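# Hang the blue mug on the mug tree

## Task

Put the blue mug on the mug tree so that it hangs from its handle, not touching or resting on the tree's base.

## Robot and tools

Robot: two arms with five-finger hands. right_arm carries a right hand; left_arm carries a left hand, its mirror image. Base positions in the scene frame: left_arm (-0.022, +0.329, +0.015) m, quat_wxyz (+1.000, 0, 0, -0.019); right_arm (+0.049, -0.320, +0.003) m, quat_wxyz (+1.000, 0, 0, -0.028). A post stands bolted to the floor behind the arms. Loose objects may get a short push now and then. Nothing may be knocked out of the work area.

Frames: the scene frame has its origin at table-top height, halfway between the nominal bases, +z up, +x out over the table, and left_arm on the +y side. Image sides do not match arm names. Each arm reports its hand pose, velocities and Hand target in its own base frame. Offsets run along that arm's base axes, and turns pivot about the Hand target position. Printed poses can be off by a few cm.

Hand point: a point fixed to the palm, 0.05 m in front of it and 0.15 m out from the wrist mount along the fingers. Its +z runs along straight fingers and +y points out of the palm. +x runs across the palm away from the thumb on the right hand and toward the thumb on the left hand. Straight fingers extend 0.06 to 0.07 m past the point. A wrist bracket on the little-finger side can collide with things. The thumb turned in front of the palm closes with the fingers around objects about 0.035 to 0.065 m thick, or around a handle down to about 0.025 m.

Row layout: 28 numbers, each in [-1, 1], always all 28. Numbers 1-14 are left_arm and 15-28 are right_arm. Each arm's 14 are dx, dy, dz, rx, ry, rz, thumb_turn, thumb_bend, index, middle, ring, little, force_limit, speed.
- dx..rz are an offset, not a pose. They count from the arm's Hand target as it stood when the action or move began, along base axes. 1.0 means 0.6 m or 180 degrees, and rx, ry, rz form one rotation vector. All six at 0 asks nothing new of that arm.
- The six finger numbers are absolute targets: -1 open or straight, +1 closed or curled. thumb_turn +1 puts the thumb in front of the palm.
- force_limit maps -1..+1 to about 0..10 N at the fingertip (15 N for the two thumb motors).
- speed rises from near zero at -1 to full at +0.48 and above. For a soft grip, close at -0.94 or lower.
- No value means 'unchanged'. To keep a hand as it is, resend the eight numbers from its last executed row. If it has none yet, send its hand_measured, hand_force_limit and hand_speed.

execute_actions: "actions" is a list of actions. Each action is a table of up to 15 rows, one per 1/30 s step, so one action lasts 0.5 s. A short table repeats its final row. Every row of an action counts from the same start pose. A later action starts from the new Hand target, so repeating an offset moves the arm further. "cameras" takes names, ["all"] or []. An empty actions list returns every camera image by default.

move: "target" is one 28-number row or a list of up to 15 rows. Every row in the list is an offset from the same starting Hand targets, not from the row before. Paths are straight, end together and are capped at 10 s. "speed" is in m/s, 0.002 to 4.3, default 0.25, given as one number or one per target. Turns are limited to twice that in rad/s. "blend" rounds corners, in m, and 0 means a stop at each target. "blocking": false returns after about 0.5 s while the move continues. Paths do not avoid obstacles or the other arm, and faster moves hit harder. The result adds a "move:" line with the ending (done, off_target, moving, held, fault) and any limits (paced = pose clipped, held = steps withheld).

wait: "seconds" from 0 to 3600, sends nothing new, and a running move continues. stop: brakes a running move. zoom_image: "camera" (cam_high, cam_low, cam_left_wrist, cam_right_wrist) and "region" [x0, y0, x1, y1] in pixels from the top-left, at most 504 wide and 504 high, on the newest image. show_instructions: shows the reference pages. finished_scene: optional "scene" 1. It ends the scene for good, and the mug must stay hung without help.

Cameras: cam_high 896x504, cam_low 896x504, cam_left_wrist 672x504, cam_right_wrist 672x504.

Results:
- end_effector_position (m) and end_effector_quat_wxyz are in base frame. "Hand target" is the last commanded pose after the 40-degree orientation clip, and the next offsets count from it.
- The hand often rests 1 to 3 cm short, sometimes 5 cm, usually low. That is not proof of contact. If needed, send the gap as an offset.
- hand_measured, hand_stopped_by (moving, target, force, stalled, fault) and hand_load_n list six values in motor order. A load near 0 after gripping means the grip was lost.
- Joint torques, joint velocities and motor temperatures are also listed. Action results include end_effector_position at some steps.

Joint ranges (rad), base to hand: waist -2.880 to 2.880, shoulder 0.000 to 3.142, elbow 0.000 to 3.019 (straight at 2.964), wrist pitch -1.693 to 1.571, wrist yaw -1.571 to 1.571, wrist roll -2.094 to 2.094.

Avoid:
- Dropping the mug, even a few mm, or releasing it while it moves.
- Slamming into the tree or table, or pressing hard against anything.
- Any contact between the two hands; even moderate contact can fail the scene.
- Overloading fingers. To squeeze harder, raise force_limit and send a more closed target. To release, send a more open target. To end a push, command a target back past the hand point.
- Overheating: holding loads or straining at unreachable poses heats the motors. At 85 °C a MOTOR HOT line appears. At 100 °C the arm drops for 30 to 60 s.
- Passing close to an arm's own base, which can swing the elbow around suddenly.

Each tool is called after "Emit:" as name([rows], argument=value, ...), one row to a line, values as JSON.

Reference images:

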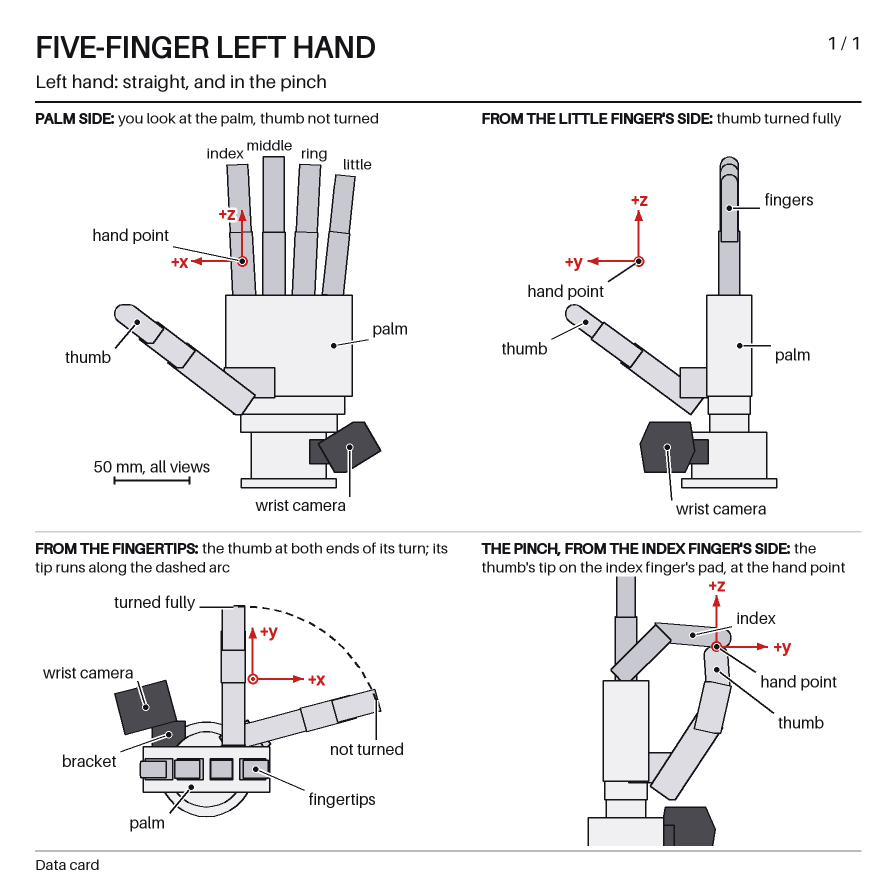

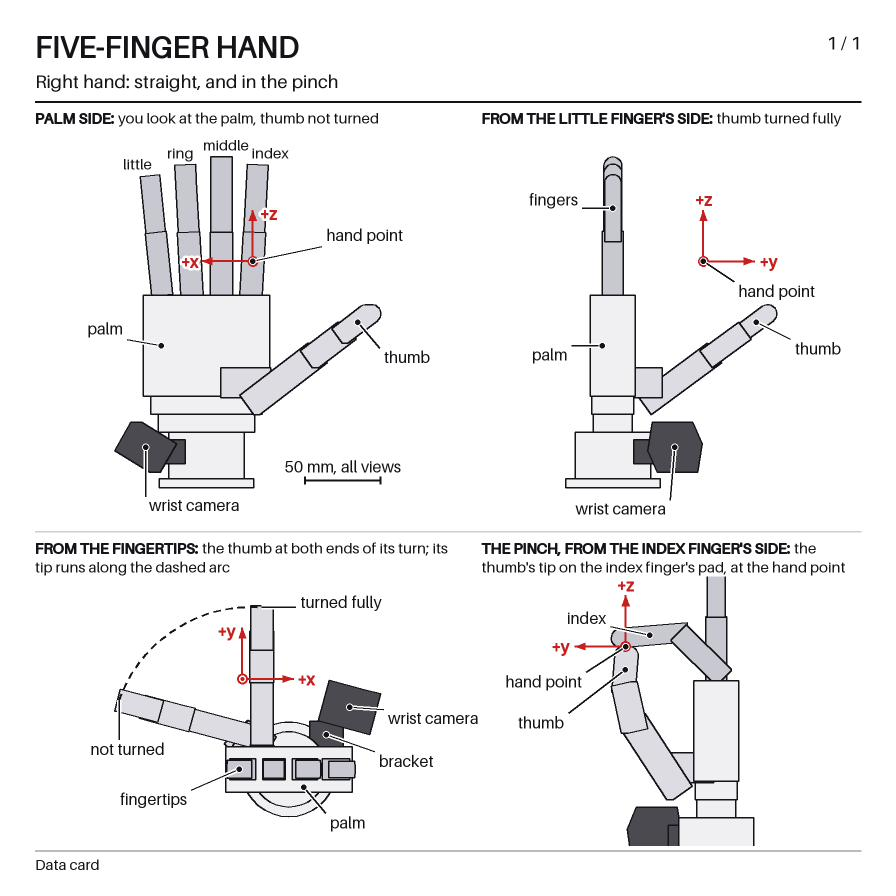

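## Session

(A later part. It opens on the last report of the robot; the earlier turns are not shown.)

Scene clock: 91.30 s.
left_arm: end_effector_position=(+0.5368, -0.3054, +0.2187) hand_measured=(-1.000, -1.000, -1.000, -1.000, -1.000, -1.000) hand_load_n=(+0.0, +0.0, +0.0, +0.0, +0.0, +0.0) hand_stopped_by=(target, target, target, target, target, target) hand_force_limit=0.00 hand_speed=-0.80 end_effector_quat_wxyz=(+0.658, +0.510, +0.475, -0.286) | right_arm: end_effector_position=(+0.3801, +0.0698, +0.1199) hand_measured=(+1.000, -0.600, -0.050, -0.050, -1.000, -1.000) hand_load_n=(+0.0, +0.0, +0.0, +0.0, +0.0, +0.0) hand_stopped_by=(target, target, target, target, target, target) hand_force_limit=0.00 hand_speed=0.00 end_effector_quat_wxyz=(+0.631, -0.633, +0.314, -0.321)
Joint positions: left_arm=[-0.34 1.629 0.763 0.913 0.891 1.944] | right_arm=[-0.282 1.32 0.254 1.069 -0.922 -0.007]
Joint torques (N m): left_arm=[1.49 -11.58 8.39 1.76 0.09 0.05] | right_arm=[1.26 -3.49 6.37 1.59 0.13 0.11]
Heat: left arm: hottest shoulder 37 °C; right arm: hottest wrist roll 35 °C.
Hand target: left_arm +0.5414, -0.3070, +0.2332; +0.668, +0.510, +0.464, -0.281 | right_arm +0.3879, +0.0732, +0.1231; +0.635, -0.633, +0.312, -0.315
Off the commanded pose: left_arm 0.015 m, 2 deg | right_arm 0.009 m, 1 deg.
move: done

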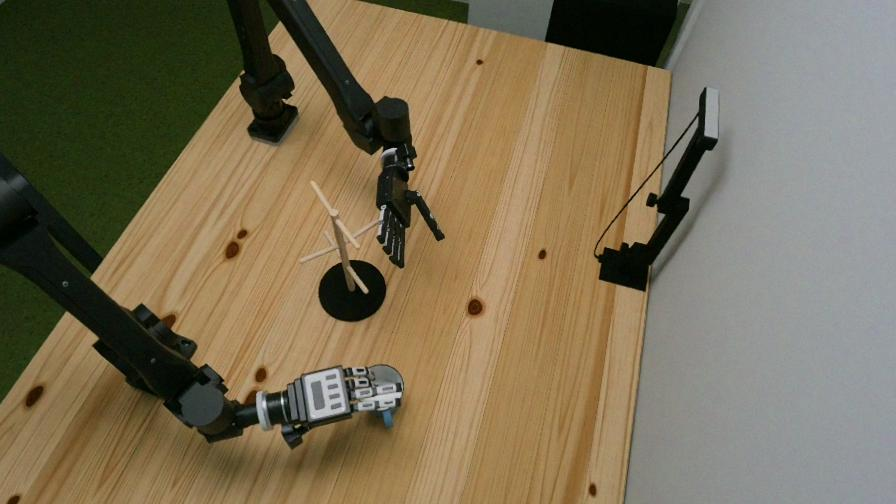

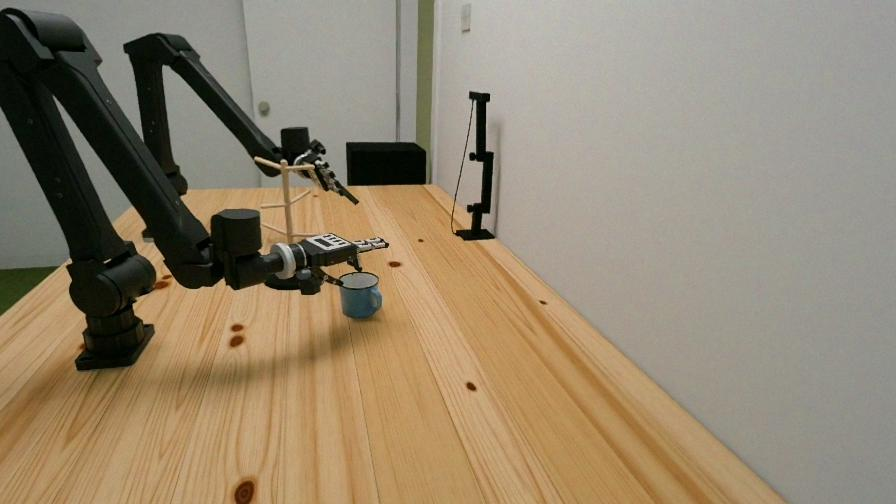

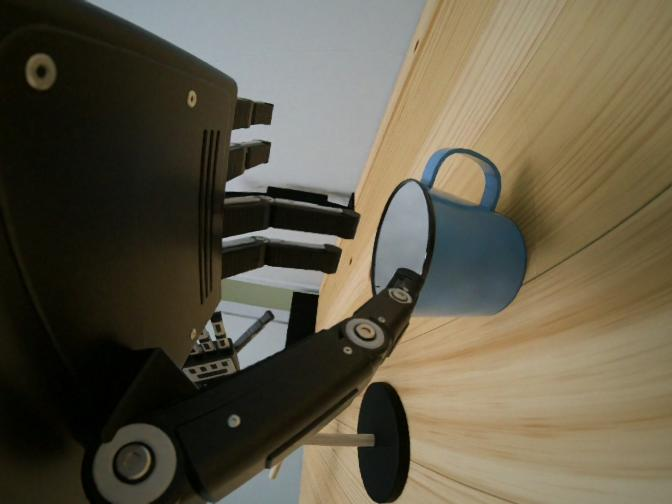

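Emit:
move(target=[0,0,0,0,0,0,-1,-1,-1,-1,-1,-1,0,-0.8,-0.004,-0.003,-0.05,0,0,0,1,-0.6,-0.05,-0.05,-1,-1,0,0], cameras=["cam_high","cam_low","cam_right_wrist"], speed=0.08)

Emit:
zoom_image(camera="cam_high", region=[300, 320, 440, 440])

Emit:
zoom_image(camera="cam_low", region=[280, 220, 420, 340])

Emit:
zoom_image(camera="cam_right_wrist", region=[200, 80, 600, 380])

Scene clock: 97.43 s.
left_arm: end_effector_position=(+0.5368, -0.3054, +0.2187) hand_measured=(-1.000, -1.000, -1.000, -1.000, -1.000, -1.000) hand_load_n=(+0.0, +0.0, +0.0, +0.5, +0.0, +0.0) hand_stopped_by=(target, target, target, target, target, target) hand_force_limit=0.00 hand_speed=-0.80 end_effector_quat_wxyz=(+0.658, +0.510, +0.475, -0.286) | right_arm: end_effector_position=(+0.3855, +0.0685, +0.0942) hand_measured=(+1.000, -0.600, -0.050, -0.050, -1.000, -1.000) hand_load_n=(+0.0, +0.0, +0.0, -0.5, +0.0, +0.0) hand_stopped_by=(target, target, target, target, target, target) hand_force_limit=0.00 hand_speed=0.00 end_effector_quat_wxyz=(+0.632, -0.633, +0.312, -0.320)
Joint positions: left_arm=[-0.34 1.629 0.763 0.913 0.891 1.944] | right_arm=[-0.282 1.482 0.254 1.233 -0.925 -0.007]
Joint torques (N m): left_arm=[2.08 -10.99 8.35 1.74 0.07 0.03] | right_arm=[0.62 -4.78 3.77 2.15 -0.05 0.11]
Heat: left arm: hottest shoulder 37 °C; right arm: hottest wrist roll 35 °C.
Hand target: left_arm +0.5414, -0.3070, +0.2332; +0.668, +0.510, +0.464, -0.281 | right_arm +0.3855, +0.0714, +0.0930; +0.635, -0.633, +0.312, -0.315
Off the commanded pose: left_arm 0.015 m, 2 deg | right_arm 0.003 m, 1 deg.
move: done

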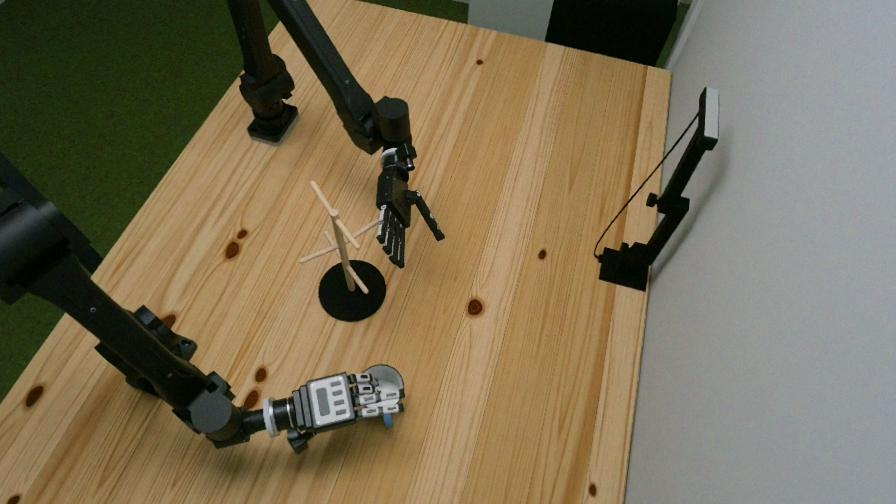

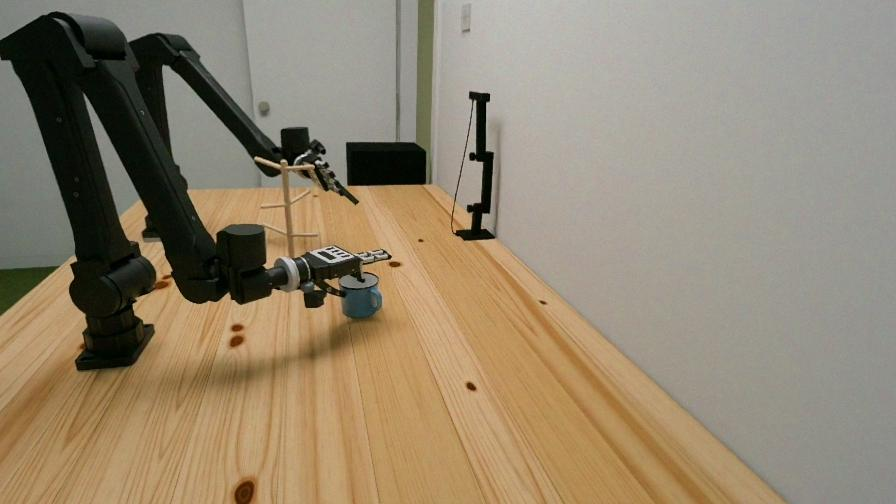

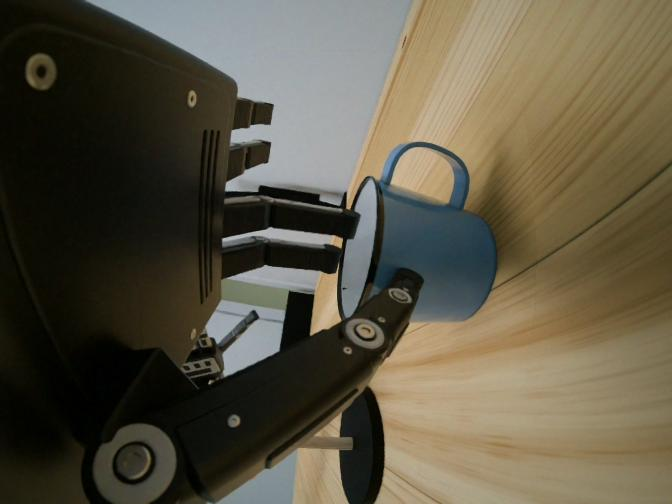

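Scaled by 3.600 from the camera's image (finer frame: 1280x720).

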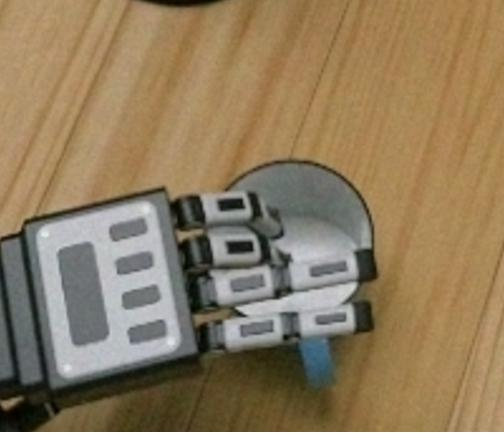

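Scaled by 3.600 from the camera's image (finer frame: 1280x720).

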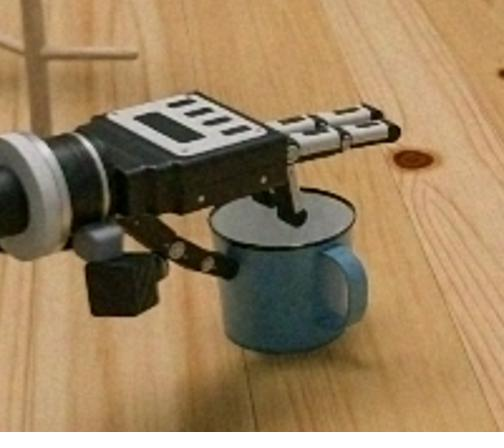

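Scaled by 1.260 from the camera's image (finer frame: 960x720).

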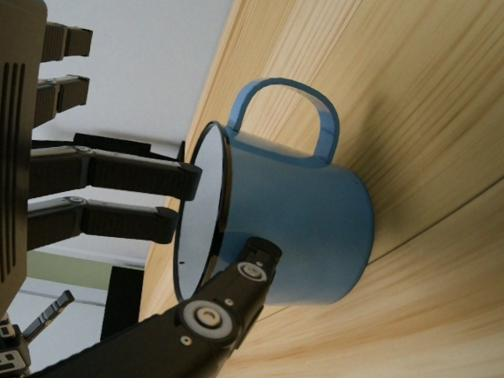

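Emit:
move([
  [0,0,0,0,0,0,-1,-1,-1,-1,-1,-1,0,-0.8,-0.005,-0.004,0,0,0,0,1,-0.75,-0.05,-0.05,-1,-1,0,0],
  [0,0,0,0,0,0,-1,-1,-1,-1,-1,-1,0,-0.8,-0.005,-0.004,-0.045,0,0,0,1,-0.75,-0.05,-0.05,-1,-1,0,0],
], cameras=["cam_high","cam_low","cam_right_wrist"], speed=0.06)

Emit:
zoom_image(camera="cam_high", region=[300, 320, 440, 440])

Emit:
zoom_image(camera="cam_low", region=[280, 220, 420, 340])

Emit:
zoom_image(camera="cam_right_wrist", region=[200, 80, 600, 380])

Scene clock: 101.93 s.
left_arm: end_effector_position=(+0.5368, -0.3054, +0.2187) hand_measured=(-1.000, -1.000, -1.000, -1.000, -1.000, -1.000) hand_load_n=(+0.0, +0.0, +0.0, +0.0, +0.0, +0.0) hand_stopped_by=(target, target, target, target, target, target) hand_force_limit=0.00 hand_speed=-0.80 end_effector_quat_wxyz=(+0.658, +0.510, +0.475, -0.286) | right_arm: end_effector_position=(+0.3860, +0.0695, +0.0701) hand_measured=(+1.000, -0.750, -0.050, -0.050, -1.000, -1.000) hand_load_n=(+0.0, +0.0, +0.0, +0.0, +0.0, +0.0) hand_stopped_by=(target, target, target, target, target, target) hand_force_limit=0.00 hand_speed=0.00 end_effector_quat_wxyz=(+0.634, -0.634, +0.305, -0.320)
Joint positions: left_arm=[-0.34 1.629 0.763 0.913 0.891 1.944] | right_arm=[-0.282 1.641 0.254 1.403 -0.937 -0.007]
Joint torques (N m): left_arm=[1.85 -10.81 8.49 1.63 0.06 0.06] | right_arm=[-0.56 -5.66 1.96 2.17 -0.04 0.1]
Heat: left arm: hottest shoulder 37 °C; right arm: hottest wrist roll 35 °C.
Hand target: left_arm +0.5414, -0.3070, +0.2332; +0.668, +0.510, +0.464, -0.281 | right_arm +0.3825, +0.0690, +0.0660; +0.635, -0.633, +0.312, -0.315
Off the commanded pose: left_arm 0.015 m, 2 deg | right_arm 0.005 m, 1 deg.
move: done

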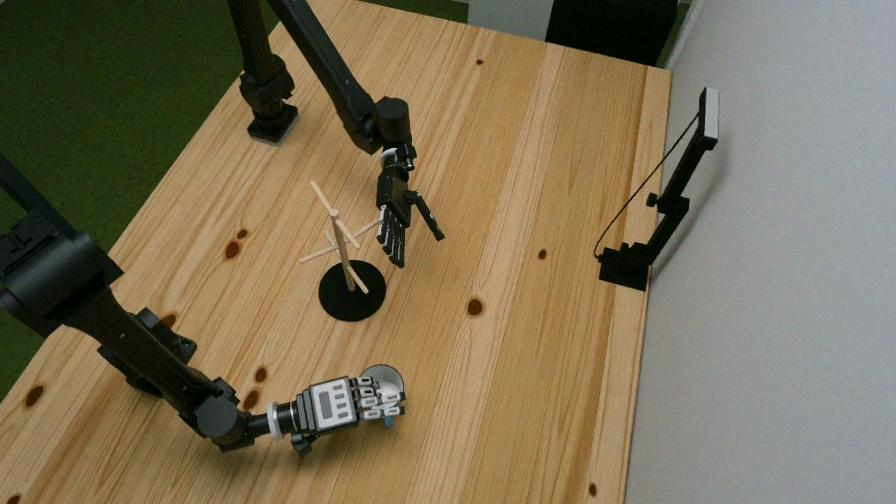

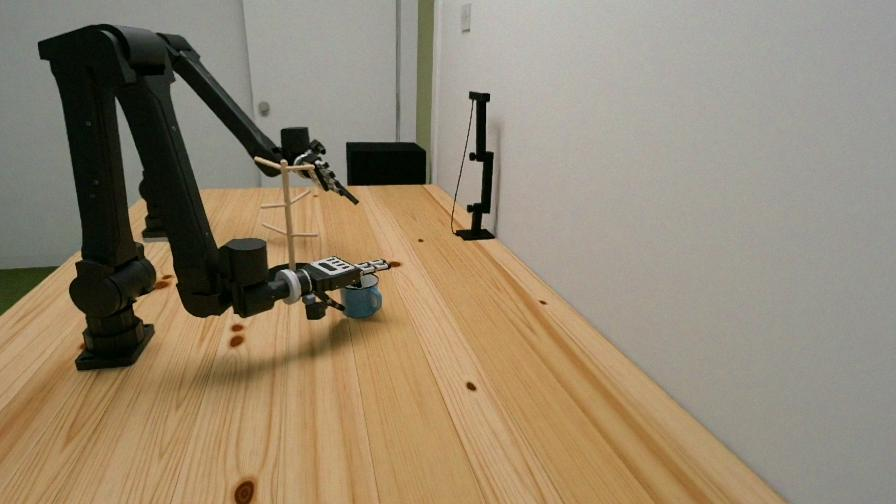

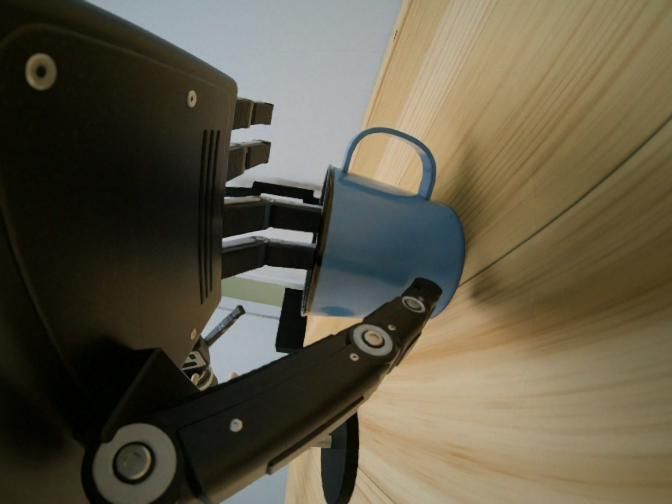

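Scaled by 3.600 from the camera's image (finer frame: 1280x720).

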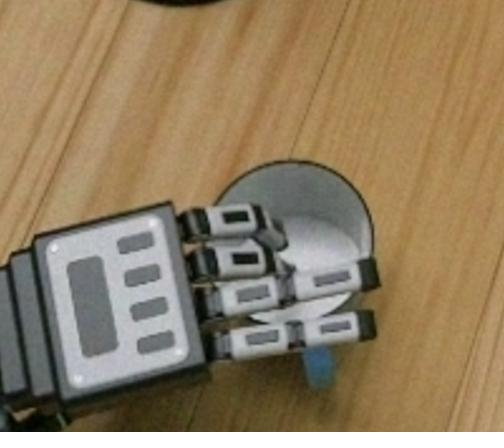

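Scaled by 3.600 from the camera's image (finer frame: 1280x720).

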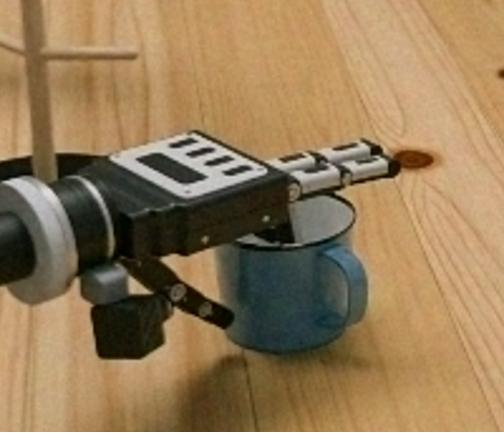

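Scaled by 1.260 from the camera's image (finer frame: 960x720).

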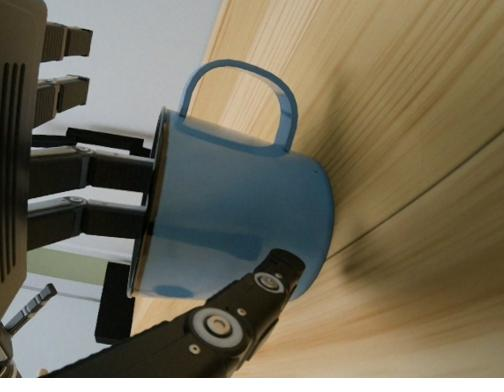

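Emit:
execute_actions([
  [[0,0,0,0,0,0,-1,-1,-1,-1,-1,-1,0,-0.8,0,0,0,0,0,0,1,-0.3,-0.05,-0.05,-1,-1,-0.6,-0.85]],
  [[0,0,0,0,0,0,-1,-1,-1,-1,-1,-1,0,-0.8,0,0,0,0,0,0,1,-0.3,-0.05,-0.05,-1,-1,-0.6,-0.85]],
  [[0,0,0,0,0,0,-1,-1,-1,-1,-1,-1,0,-0.8,0,0,0,0,0,0,1,-0.3,-0.05,-0.05,-1,-1,-0.6,-0.85]],
], cameras=["cam_high","cam_low","cam_right_wrist"])

Emit:
zoom_image(camera="cam_right_wrist", region=[200, 80, 600, 380])

Emit:
zoom_image(camera="cam_low", region=[280, 220, 420, 340])

Scene clock: 106.37 s.
left_arm: end_effector_position=(+0.5368, -0.3054, +0.2187) hand_measured=(-1.000, -1.000, -1.000, -1.000, -1.000, -1.000) hand_load_n=(+0.0, +0.0, +0.0, +0.0, +0.0, -0.5) hand_stopped_by=(target, target, target, target, target, target) hand_force_limit=0.00 hand_speed=-0.80 end_effector_quat_wxyz=(+0.658, +0.510, +0.475, -0.286) | right_arm: end_effector_position=(+0.3860, +0.0695, +0.0701) hand_measured=(+1.000, -0.300, -0.050, -0.050, -1.000, -1.000) hand_load_n=(+0.0, +0.5, +0.0, +0.0, +0.0, +0.0) hand_stopped_by=(target, target, target, target, target, target) hand_force_limit=-0.60 hand_speed=-0.85 end_effector_quat_wxyz=(+0.634, -0.634, +0.305, -0.320)
Joint positions: left_arm=[-0.34 1.629 0.763 0.913 0.891 1.944] | right_arm=[-0.282 1.641 0.254 1.404 -0.937 -0.007]
Joint torques (N m): left_arm=[1.73 -11.69 8.54 1.69 0.08 0.09] | right_arm=[-0.5 -5.54 1.96 2.21 -0.04 0.11]
Heat: left arm: hottest shoulder 37 °C; right arm: hottest wrist roll 35 °C.
Hand target: left_arm +0.5414, -0.3070, +0.2332; +0.668, +0.510, +0.464, -0.281 | right_arm +0.3825, +0.0690, +0.0660; +0.635, -0.632, +0.312, -0.315
Off the commanded pose: left_arm 0.015 m, 2 deg | right_arm 0.005 m, 1 deg.
Step readings (end_effector_position of left_arm | right_arm):
0: (+0.5368, -0.3054, +0.2187) | (+0.3860, +0.0695, +0.0701)
1: (+0.5368, -0.3054, +0.2187) | (+0.3860, +0.0695, +0.0701)
2: (+0.5368, -0.3054, +0.2187) | (+0.3860, +0.0695, +0.0701)
4: (+0.5368, -0.3054, +0.2187) | (+0.3860, +0.0695, +0.0701)
8: (+0.5368, -0.3054, +0.2187) | (+0.3860, +0.0695, +0.0701)
15: (+0.5368, -0.3054, +0.2187) | (+0.3860, +0.0695, +0.0701)
16: (+0.5368, -0.3054, +0.2187) | (+0.3860, +0.0695, +0.0701)
17: (+0.5368, -0.3054, +0.2187) | (+0.3860, +0.0695, +0.0701)
19: (+0.5368, -0.3054, +0.2187) | (+0.3860, +0.0695, +0.0701)
23: (+0.5368, -0.3054, +0.2187) | (+0.3860, +0.0695, +0.0701)
30: (+0.5368, -0.3054, +0.2187) | (+0.3860, +0.0695, +0.0701)
31: (+0.5368, -0.3054, +0.2187) | (+0.3860, +0.0695, +0.0701)
32: (+0.5368, -0.3054, +0.2187) | (+0.3860, +0.0695, +0.0701)
34: (+0.5368, -0.3054, +0.2187) | (+0.3860, +0.0695, +0.0701)
38: (+0.5368, -0.3054, +0.2187) | (+0.3860, +0.0695, +0.0701)
45: (+0.5368, -0.3054, +0.2187) | (+0.3860, +0.0695, +0.0701)

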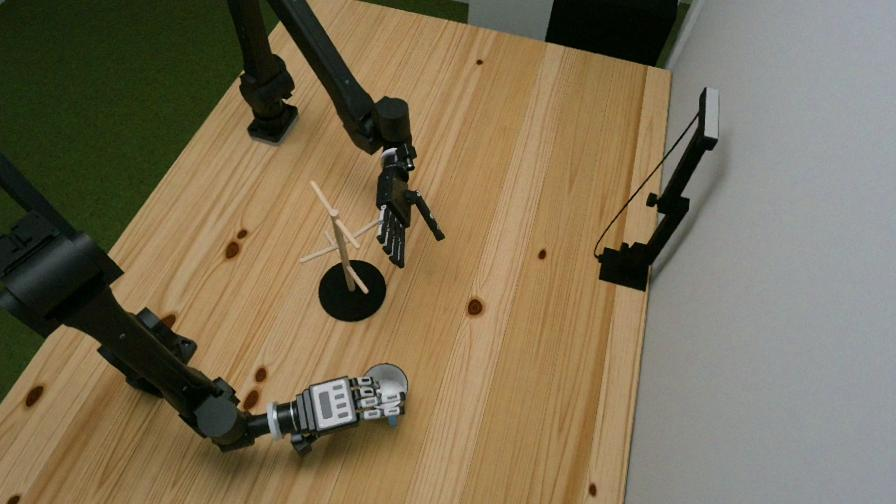

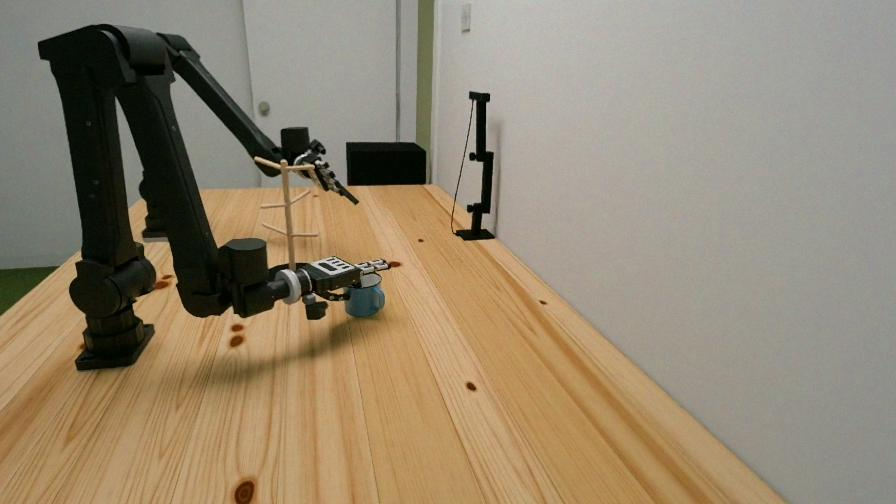

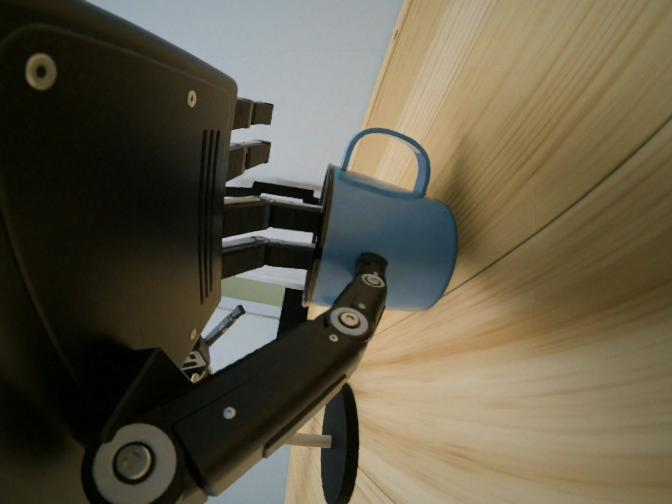

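Scaled by 1.260 from the camera's image (finer frame: 960x720).

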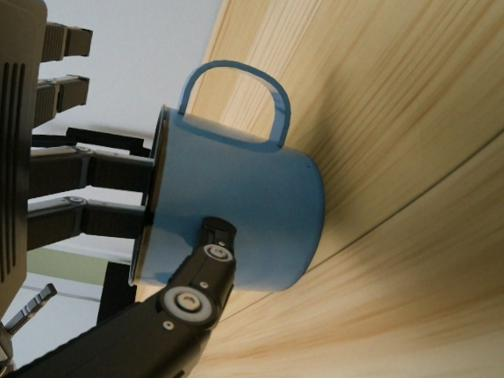

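Scaled by 3.600 from the camera's image (finer frame: 1280x720).

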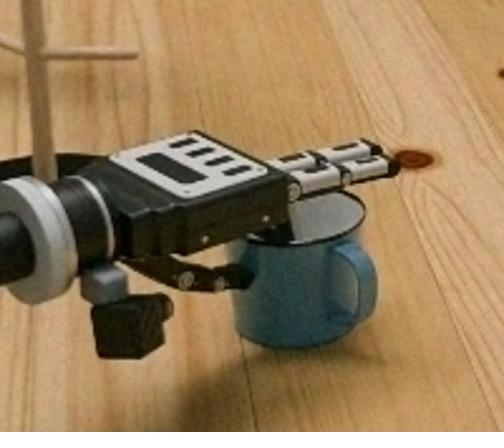

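Emit:
execute_actions([
  [[0,0,0,0,0,0,-1,-1,-1,-1,-1,-1,0,-0.8,0,0,0,0,0,0,1,-0.15,-0.05,-0.05,-1,-1,-0.4,-0.9]],
  [[0,0,0,0,0,0,-1,-1,-1,-1,-1,-1,0,-0.8,0,0,0,0,0,0,1,-0.15,0.4,0.4,-1,-1,-0.4,-0.9]],
  [[0,0,0,0,0,0,-1,-1,-1,-1,-1,-1,0,-0.8,0,0,0,0,0,0,1,-0.15,0.4,0.4,-1,-1,-0.4,-0.9]],
  [[0,0,0,0,0,0,-1,-1,-1,-1,-1,-1,0,-0.8,0,0,0,0,0,0,1,-0.15,0.4,0.4,-1,-1,-0.4,-0.9]],
], cameras=["cam_high","cam_low","cam_right_wrist"])

Emit:
zoom_image(camera="cam_right_wrist", region=[200, 80, 600, 380])

Emit:
zoom_image(camera="cam_low", region=[280, 220, 420, 340])

Scene clock: 110.70 s.
left_arm: end_effector_position=(+0.5368, -0.3054, +0.2187) hand_measured=(-1.000, -1.000, -1.000, -1.000, -1.000, -1.000) hand_load_n=(-0.5, +0.0, +0.0, +0.0, +0.0, +0.0) hand_stopped_by=(target, target, target, target, target, target) hand_force_limit=0.00 hand_speed=-0.80 end_effector_quat_wxyz=(+0.658, +0.510, +0.475, -0.286) | right_arm: end_effector_position=(+0.3857, +0.0698, +0.0702) hand_measured=(+1.000, -0.150, +0.200, +0.200, -1.000, -1.000) hand_load_n=(+0.5, +1.5, +3.5, +4.5, +0.0, +0.0) hand_stopped_by=(target, target, force, force, target, target) hand_force_limit=-0.40 hand_speed=-0.90 end_effector_quat_wxyz=(+0.635, -0.635, +0.304, -0.320)
Joint positions: left_arm=[-0.34 1.629 0.763 0.913 0.891 1.944] | right_arm=[-0.282 1.641 0.254 1.404 -0.939 -0.007]
Joint torques (N m): left_arm=[1.14 -11.46 8.25 1.68 0.1 -0.02] | right_arm=[-0.5 -5.48 1.92 2.19 0.03 0.1]
Heat: left arm: hottest shoulder 37 °C; right arm: hottest wrist roll 35 °C.
Hand target: left_arm +0.5414, -0.3070, +0.2332; +0.668, +0.510, +0.464, -0.281 | right_arm +0.3825, +0.0690, +0.0660; +0.635, -0.633, +0.312, -0.315
Off the commanded pose: left_arm 0.015 m, 2 deg | right_arm 0.005 m, 1 deg.
Step readings (end_effector_position of left_arm | right_arm):
0: (+0.5368, -0.3054, +0.2187) | (+0.3860, +0.0695, +0.0701)
1: (+0.5368, -0.3054, +0.2187) | (+0.3860, +0.0695, +0.0701)
2: (+0.5368, -0.3054, +0.2187) | (+0.3860, +0.0695, +0.0701)
4: (+0.5368, -0.3054, +0.2187) | (+0.3860, +0.0695, +0.0701)
8: (+0.5368, -0.3054, +0.2187) | (+0.3860, +0.0695, +0.0701)
15: (+0.5368, -0.3054, +0.2187) | (+0.3860, +0.0695, +0.0701)
16: (+0.5368, -0.3054, +0.2187) | (+0.3860, +0.0695, +0.0701)
17: (+0.5368, -0.3054, +0.2187) | (+0.3860, +0.0695, +0.0701)
19: (+0.5368, -0.3054, +0.2187) | (+0.3860, +0.0695, +0.0701)
23: (+0.5368, -0.3054, +0.2187) | (+0.3860, +0.0695, +0.0701)
30: (+0.5368, -0.3054, +0.2187) | (+0.3860, +0.0695, +0.0701)
31: (+0.5368, -0.3054, +0.2187) | (+0.3860, +0.0695, +0.0701)
32: (+0.5368, -0.3054, +0.2187) | (+0.3860, +0.0695, +0.0701)
34: (+0.5368, -0.3054, +0.2187) | (+0.3860, +0.0695, +0.0701)
38: (+0.5368, -0.3054, +0.2187) | (+0.3860, +0.0695, +0.0701)
45: (+0.5368, -0.3054, +0.2187) | (+0.3857, +0.0698, +0.0702)
46: (+0.5368, -0.3054, +0.2187) | (+0.3857, +0.0698, +0.0702)
47: (+0.5368, -0.3054, +0.2187) | (+0.3857, +0.0698, +0.0702)
49: (+0.5368, -0.3054, +0.2187) | (+0.3857, +0.0698, +0.0702)
53: (+0.5368, -0.3054, +0.2187) | (+0.3857, +0.0698, +0.0702)
60: (+0.5368, -0.3054, +0.2187) | (+0.3857, +0.0698, +0.0702)

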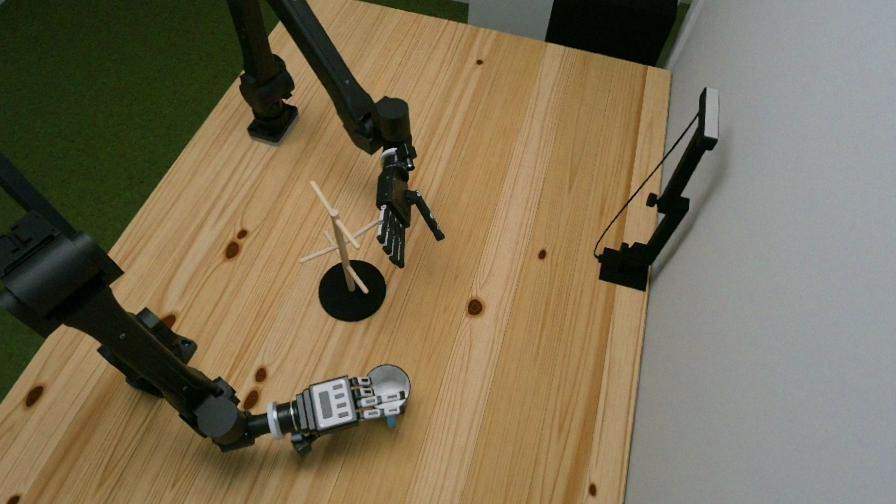

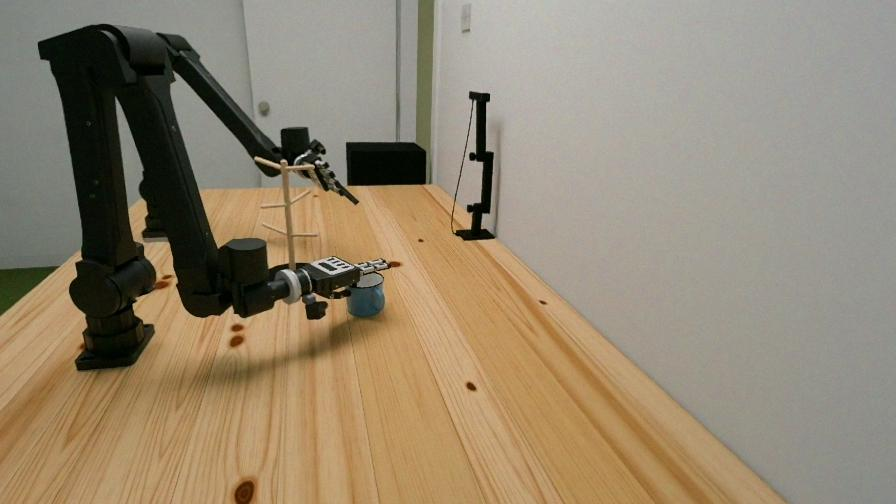

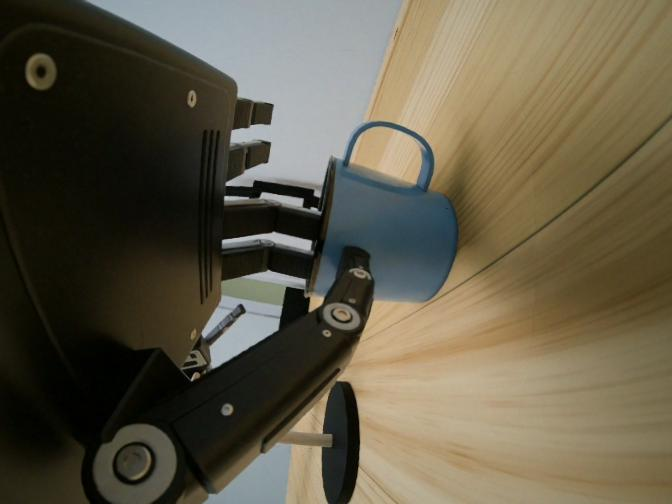

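Scaled by 1.260 from the camera's image (finer frame: 960x720).

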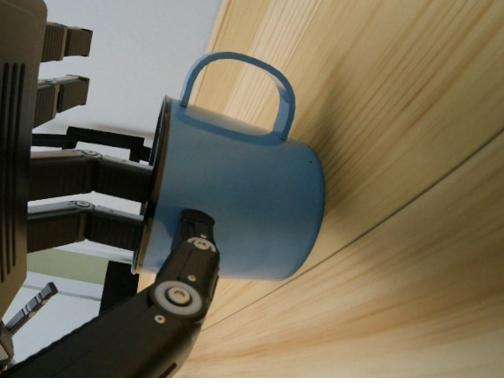

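Scaled by 3.600 from the camera's image (finer frame: 1280x720).

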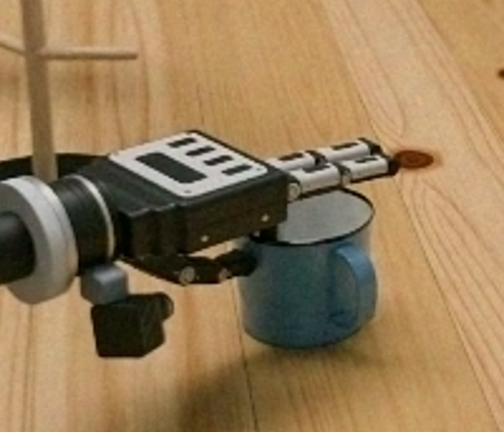

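Emit:
execute_actions([
  [[0,0,0,0,0,0,-1,-1,-1,-1,-1,-1,0,-0.8,0,0,0,0,0,0,1,-0.15,0.5,0.5,-1,-1,0.1,-0.92]],
  [[0,0,0,0,0,0,-1,-1,-1,-1,-1,-1,0,-0.8,0,0,0,0,0,0,1,-0.15,0.5,0.5,-1,-1,0.1,-0.92]],
])

Emit:
move(target=[0,0,0,0,0,0,-1,-1,-1,-1,-1,-1,0,-0.8,0,0,0.05,0,0,0,1,-0.15,0.5,0.5,-1,-1,0.1,-0.92], cameras=["cam_high","cam_low","cam_right_wrist"], speed=0.05)

Emit:
zoom_image(camera="cam_low", region=[280, 220, 420, 340])

Scene clock: 113.00 s.
left_arm: end_effector_position=(+0.5368, -0.3054, +0.2187) hand_measured=(-1.000, -1.000, -1.000, -1.000, -1.000, -1.000) hand_load_n=(+0.0, +0.0, +0.0, +0.0, +0.0, +0.0) hand_stopped_by=(target, target, target, target, target, target) hand_force_limit=0.00 hand_speed=-0.80 end_effector_quat_wxyz=(+0.658, +0.510, +0.475, -0.286) | right_arm: end_effector_position=(+0.3857, +0.0698, +0.0702) hand_measured=(+1.000, -0.150, +0.212, +0.204, -1.000, -1.000) hand_load_n=(+0.5, +2.0, +6.0, +6.0, +0.0, +0.0) hand_stopped_by=(target, target, force, force, target, target) hand_force_limit=0.10 hand_speed=-0.92 end_effector_quat_wxyz=(+0.635, -0.635, +0.304, -0.320)
Joint positions: left_arm=[-0.34 1.629 0.763 0.913 0.891 1.944] | right_arm=[-0.282 1.641 0.254 1.404 -0.939 -0.007]
Joint torques (N m): left_arm=[1.85 -11.28 8.57 1.78 0.03 0.09] | right_arm=[-0.62 -5.54 1.98 2.18 0.04 0.1]
Heat: left arm: hottest shoulder 37 °C; right arm: hottest wrist roll 35 °C.
Hand target: left_arm +0.5414, -0.3070, +0.2332; +0.668, +0.510, +0.464, -0.281 | right_arm +0.3825, +0.0690, +0.0660; +0.635, -0.633, +0.312, -0.315
Off the commanded pose: left_arm 0.015 m, 2 deg | right_arm 0.005 m, 1 deg.
Step readings (end_effector_position of left_arm | right_arm):
0: (+0.5368, -0.3054, +0.2187) | (+0.3857, +0.0698, +0.0702)
1: (+0.5368, -0.3054, +0.2187) | (+0.3857, +0.0698, +0.0702)
2: (+0.5368, -0.3054, +0.2187) | (+0.3857, +0.0698, +0.0702)
4: (+0.5368, -0.3054, +0.2187) | (+0.3857, +0.0698, +0.0702)
8: (+0.5368, -0.3054, +0.2187) | (+0.3857, +0.0698, +0.0702)
15: (+0.5368, -0.3054, +0.2187) | (+0.3857, +0.0698, +0.0702)
16: (+0.5368, -0.3054, +0.2187) | (+0.3857, +0.0698, +0.0702)
17: (+0.5368, -0.3054, +0.2187) | (+0.3857, +0.0698, +0.0702)
19: (+0.5368, -0.3054, +0.2187) | (+0.3857, +0.0698, +0.0702)
23: (+0.5368, -0.3054, +0.2187) | (+0.3857, +0.0698, +0.0702)
30: (+0.5368, -0.3054, +0.2187) | (+0.3857, +0.0698, +0.0702)

Scene clock: 114.20 s.
left_arm: end_effector_position=(+0.5368, -0.3054, +0.2187) hand_measured=(-1.000, -1.000, -1.000, -1.000, -1.000, -1.000) hand_load_n=(+0.0, +0.0, +0.0, +0.0, +0.0, +0.0) hand_stopped_by=(target, target, target, target, target, target) hand_force_limit=0.00 hand_speed=-0.80 end_effector_quat_wxyz=(+0.658, +0.510, +0.475, -0.286) | right_arm: end_effector_position=(+0.3815, +0.0711, +0.0911) hand_measured=(+1.000, -0.150, +0.212, +0.204, -1.000, -1.000) hand_load_n=(+0.5, +1.0, +6.5, +6.5, +0.0, +0.0) hand_stopped_by=(target, target, force, force, target, target) hand_force_limit=0.10 hand_speed=-0.92 end_effector_quat_wxyz=(+0.634, -0.636, +0.312, -0.312)
Joint positions: left_arm=[-0.34 1.629 0.763 0.913 0.891 1.944] | right_arm=[-0.282 1.489 0.249 1.236 -0.939 -0.004]
Joint torques (N m): left_arm=[0.91 -11.28 8.34 1.89 0.09 0.03] | right_arm=[-0.44 -7.06 3.59 1.59 0 0.09]
Heat: left arm: hottest shoulder 37 °C; right arm: hottest wrist roll 35 °C.
Hand target: left_arm +0.5414, -0.3070, +0.2332; +0.668, +0.510, +0.464, -0.281 | right_arm +0.3824, +0.0691, +0.0959; +0.635, -0.633, +0.312, -0.315
Off the commanded pose: left_arm 0.015 m, 2 deg | right_arm 0.005 m, 1 deg.
move: done

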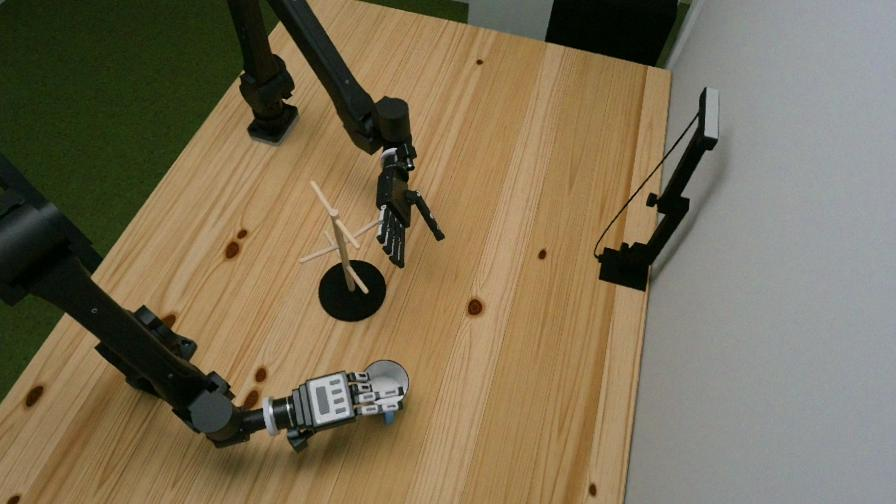

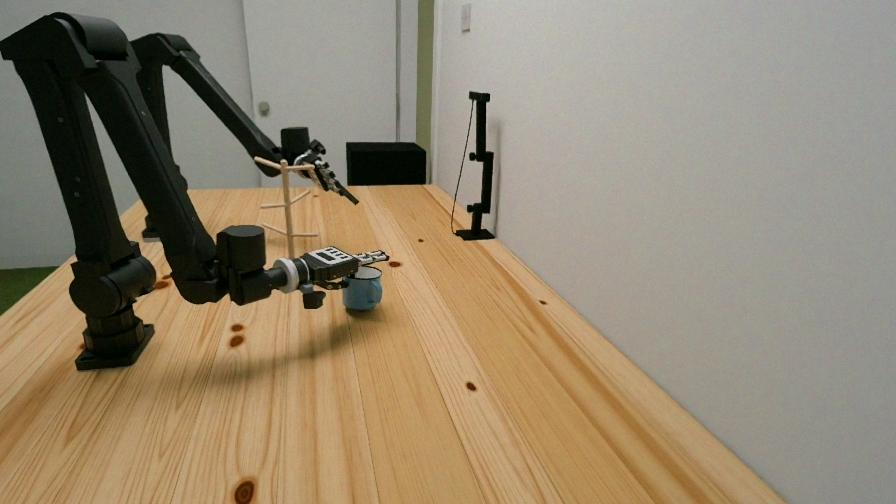

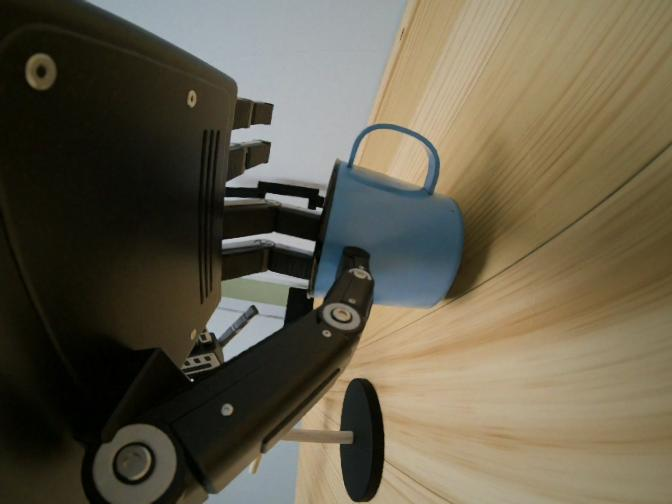

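Scaled by 3.600 from the camera's image (finer frame: 1280x720).

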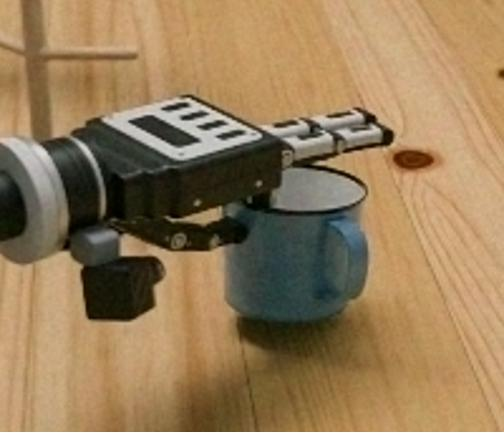

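Emit:
move(target=[-0.156,0.347,-0.13,-0.1912,0.609,-0.024,1,-0.75,-0.05,-0.05,-1,-1,0,0,0,0,0,0,0,0,1,-0.15,0.5,0.5,-1,-1,0.1,-0.92], cameras=["cam_high","cam_low","cam_left_wrist"], speed=0.25)

Scene clock: 157.97 s.
left_arm: end_effector_position=(+0.4336, -0.1044, +0.1450) hand_measured=(+1.000, -0.750, -0.050, -0.050, -1.000, -1.000) hand_load_n=(+0.0, +0.0, +0.0, +0.0, +0.0, +0.0) hand_stopped_by=(target, target, target, target, target, target) hand_force_limit=0.00 hand_speed=0.00 end_effector_quat_wxyz=(+0.091, -0.116, +0.703, -0.696) | right_arm: end_effector_position=(+0.3815, +0.0711, +0.0911) hand_measured=(+1.000, -0.150, +0.212, +0.204, -1.000, -1.000) hand_load_n=(+1.0, +1.0, +6.5, +7.0, +0.0, +0.0) hand_stopped_by=(target, target, force, force, target, target) hand_force_limit=0.10 hand_speed=-0.92 end_effector_quat_wxyz=(+0.634, -0.636, +0.312, -0.312)
Joint positions: left_arm=[0.218 1.583 0.73 0.668 1.493 0.151] | right_arm=[-0.282 1.489 0.249 1.236 -0.939 -0.004]
Joint torques (N m): left_arm=[2.2 -9.23 9.65 1.74 0.45 -0.11] | right_arm=[-0.67 -7.18 3.63 1.62 0.01 0.09]
Heat: left arm: hottest shoulder 37 °C; right arm: hottest wrist roll 35 °C.
Hand target: left_arm +0.4479, -0.0987, +0.1552; +0.106, -0.106, +0.699, -0.700 | right_arm +0.3824, +0.0691, +0.0959; +0.635, -0.633, +0.312, -0.315
Off the commanded pose: left_arm 0.018 m, 2 deg | right_arm 0.005 m, 1 deg.
move: off_target (left_arm)

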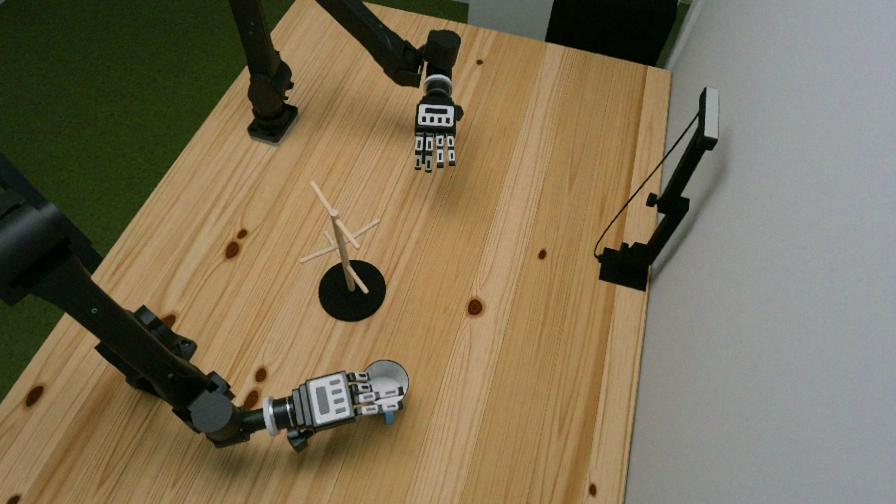

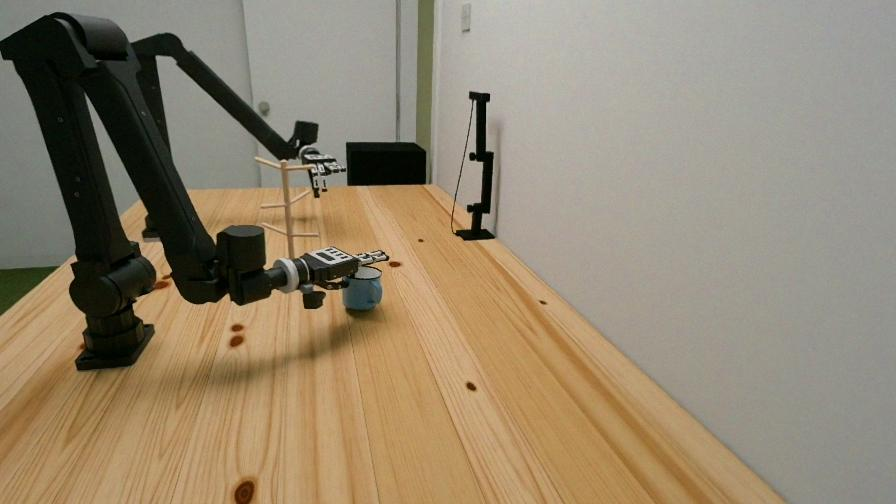

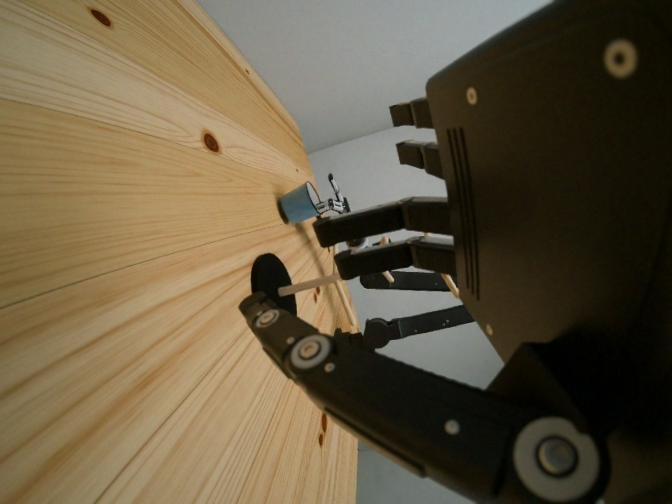

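Emit:
zoom_image(camera="cam_high", region=[280, 80, 500, 340])

Emit:
zoom_image(camera="cam_low", region=[220, 100, 400, 320])

Scaled by 1.938 from the camera's image (finer frame: 1280x720).

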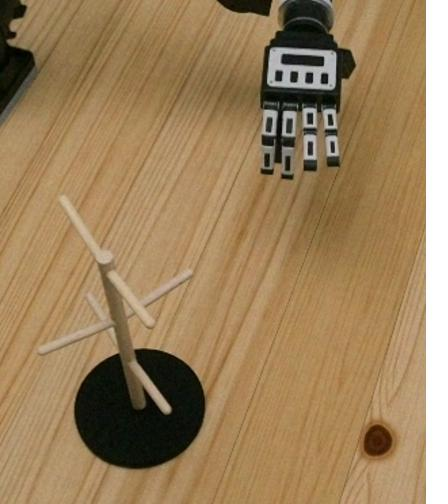

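Scaled by 2.291 from the camera's image (finer frame: 1280x720).

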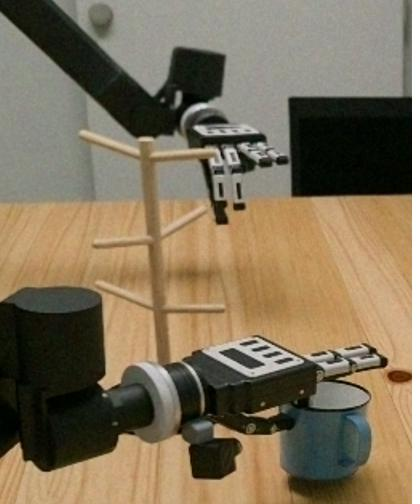

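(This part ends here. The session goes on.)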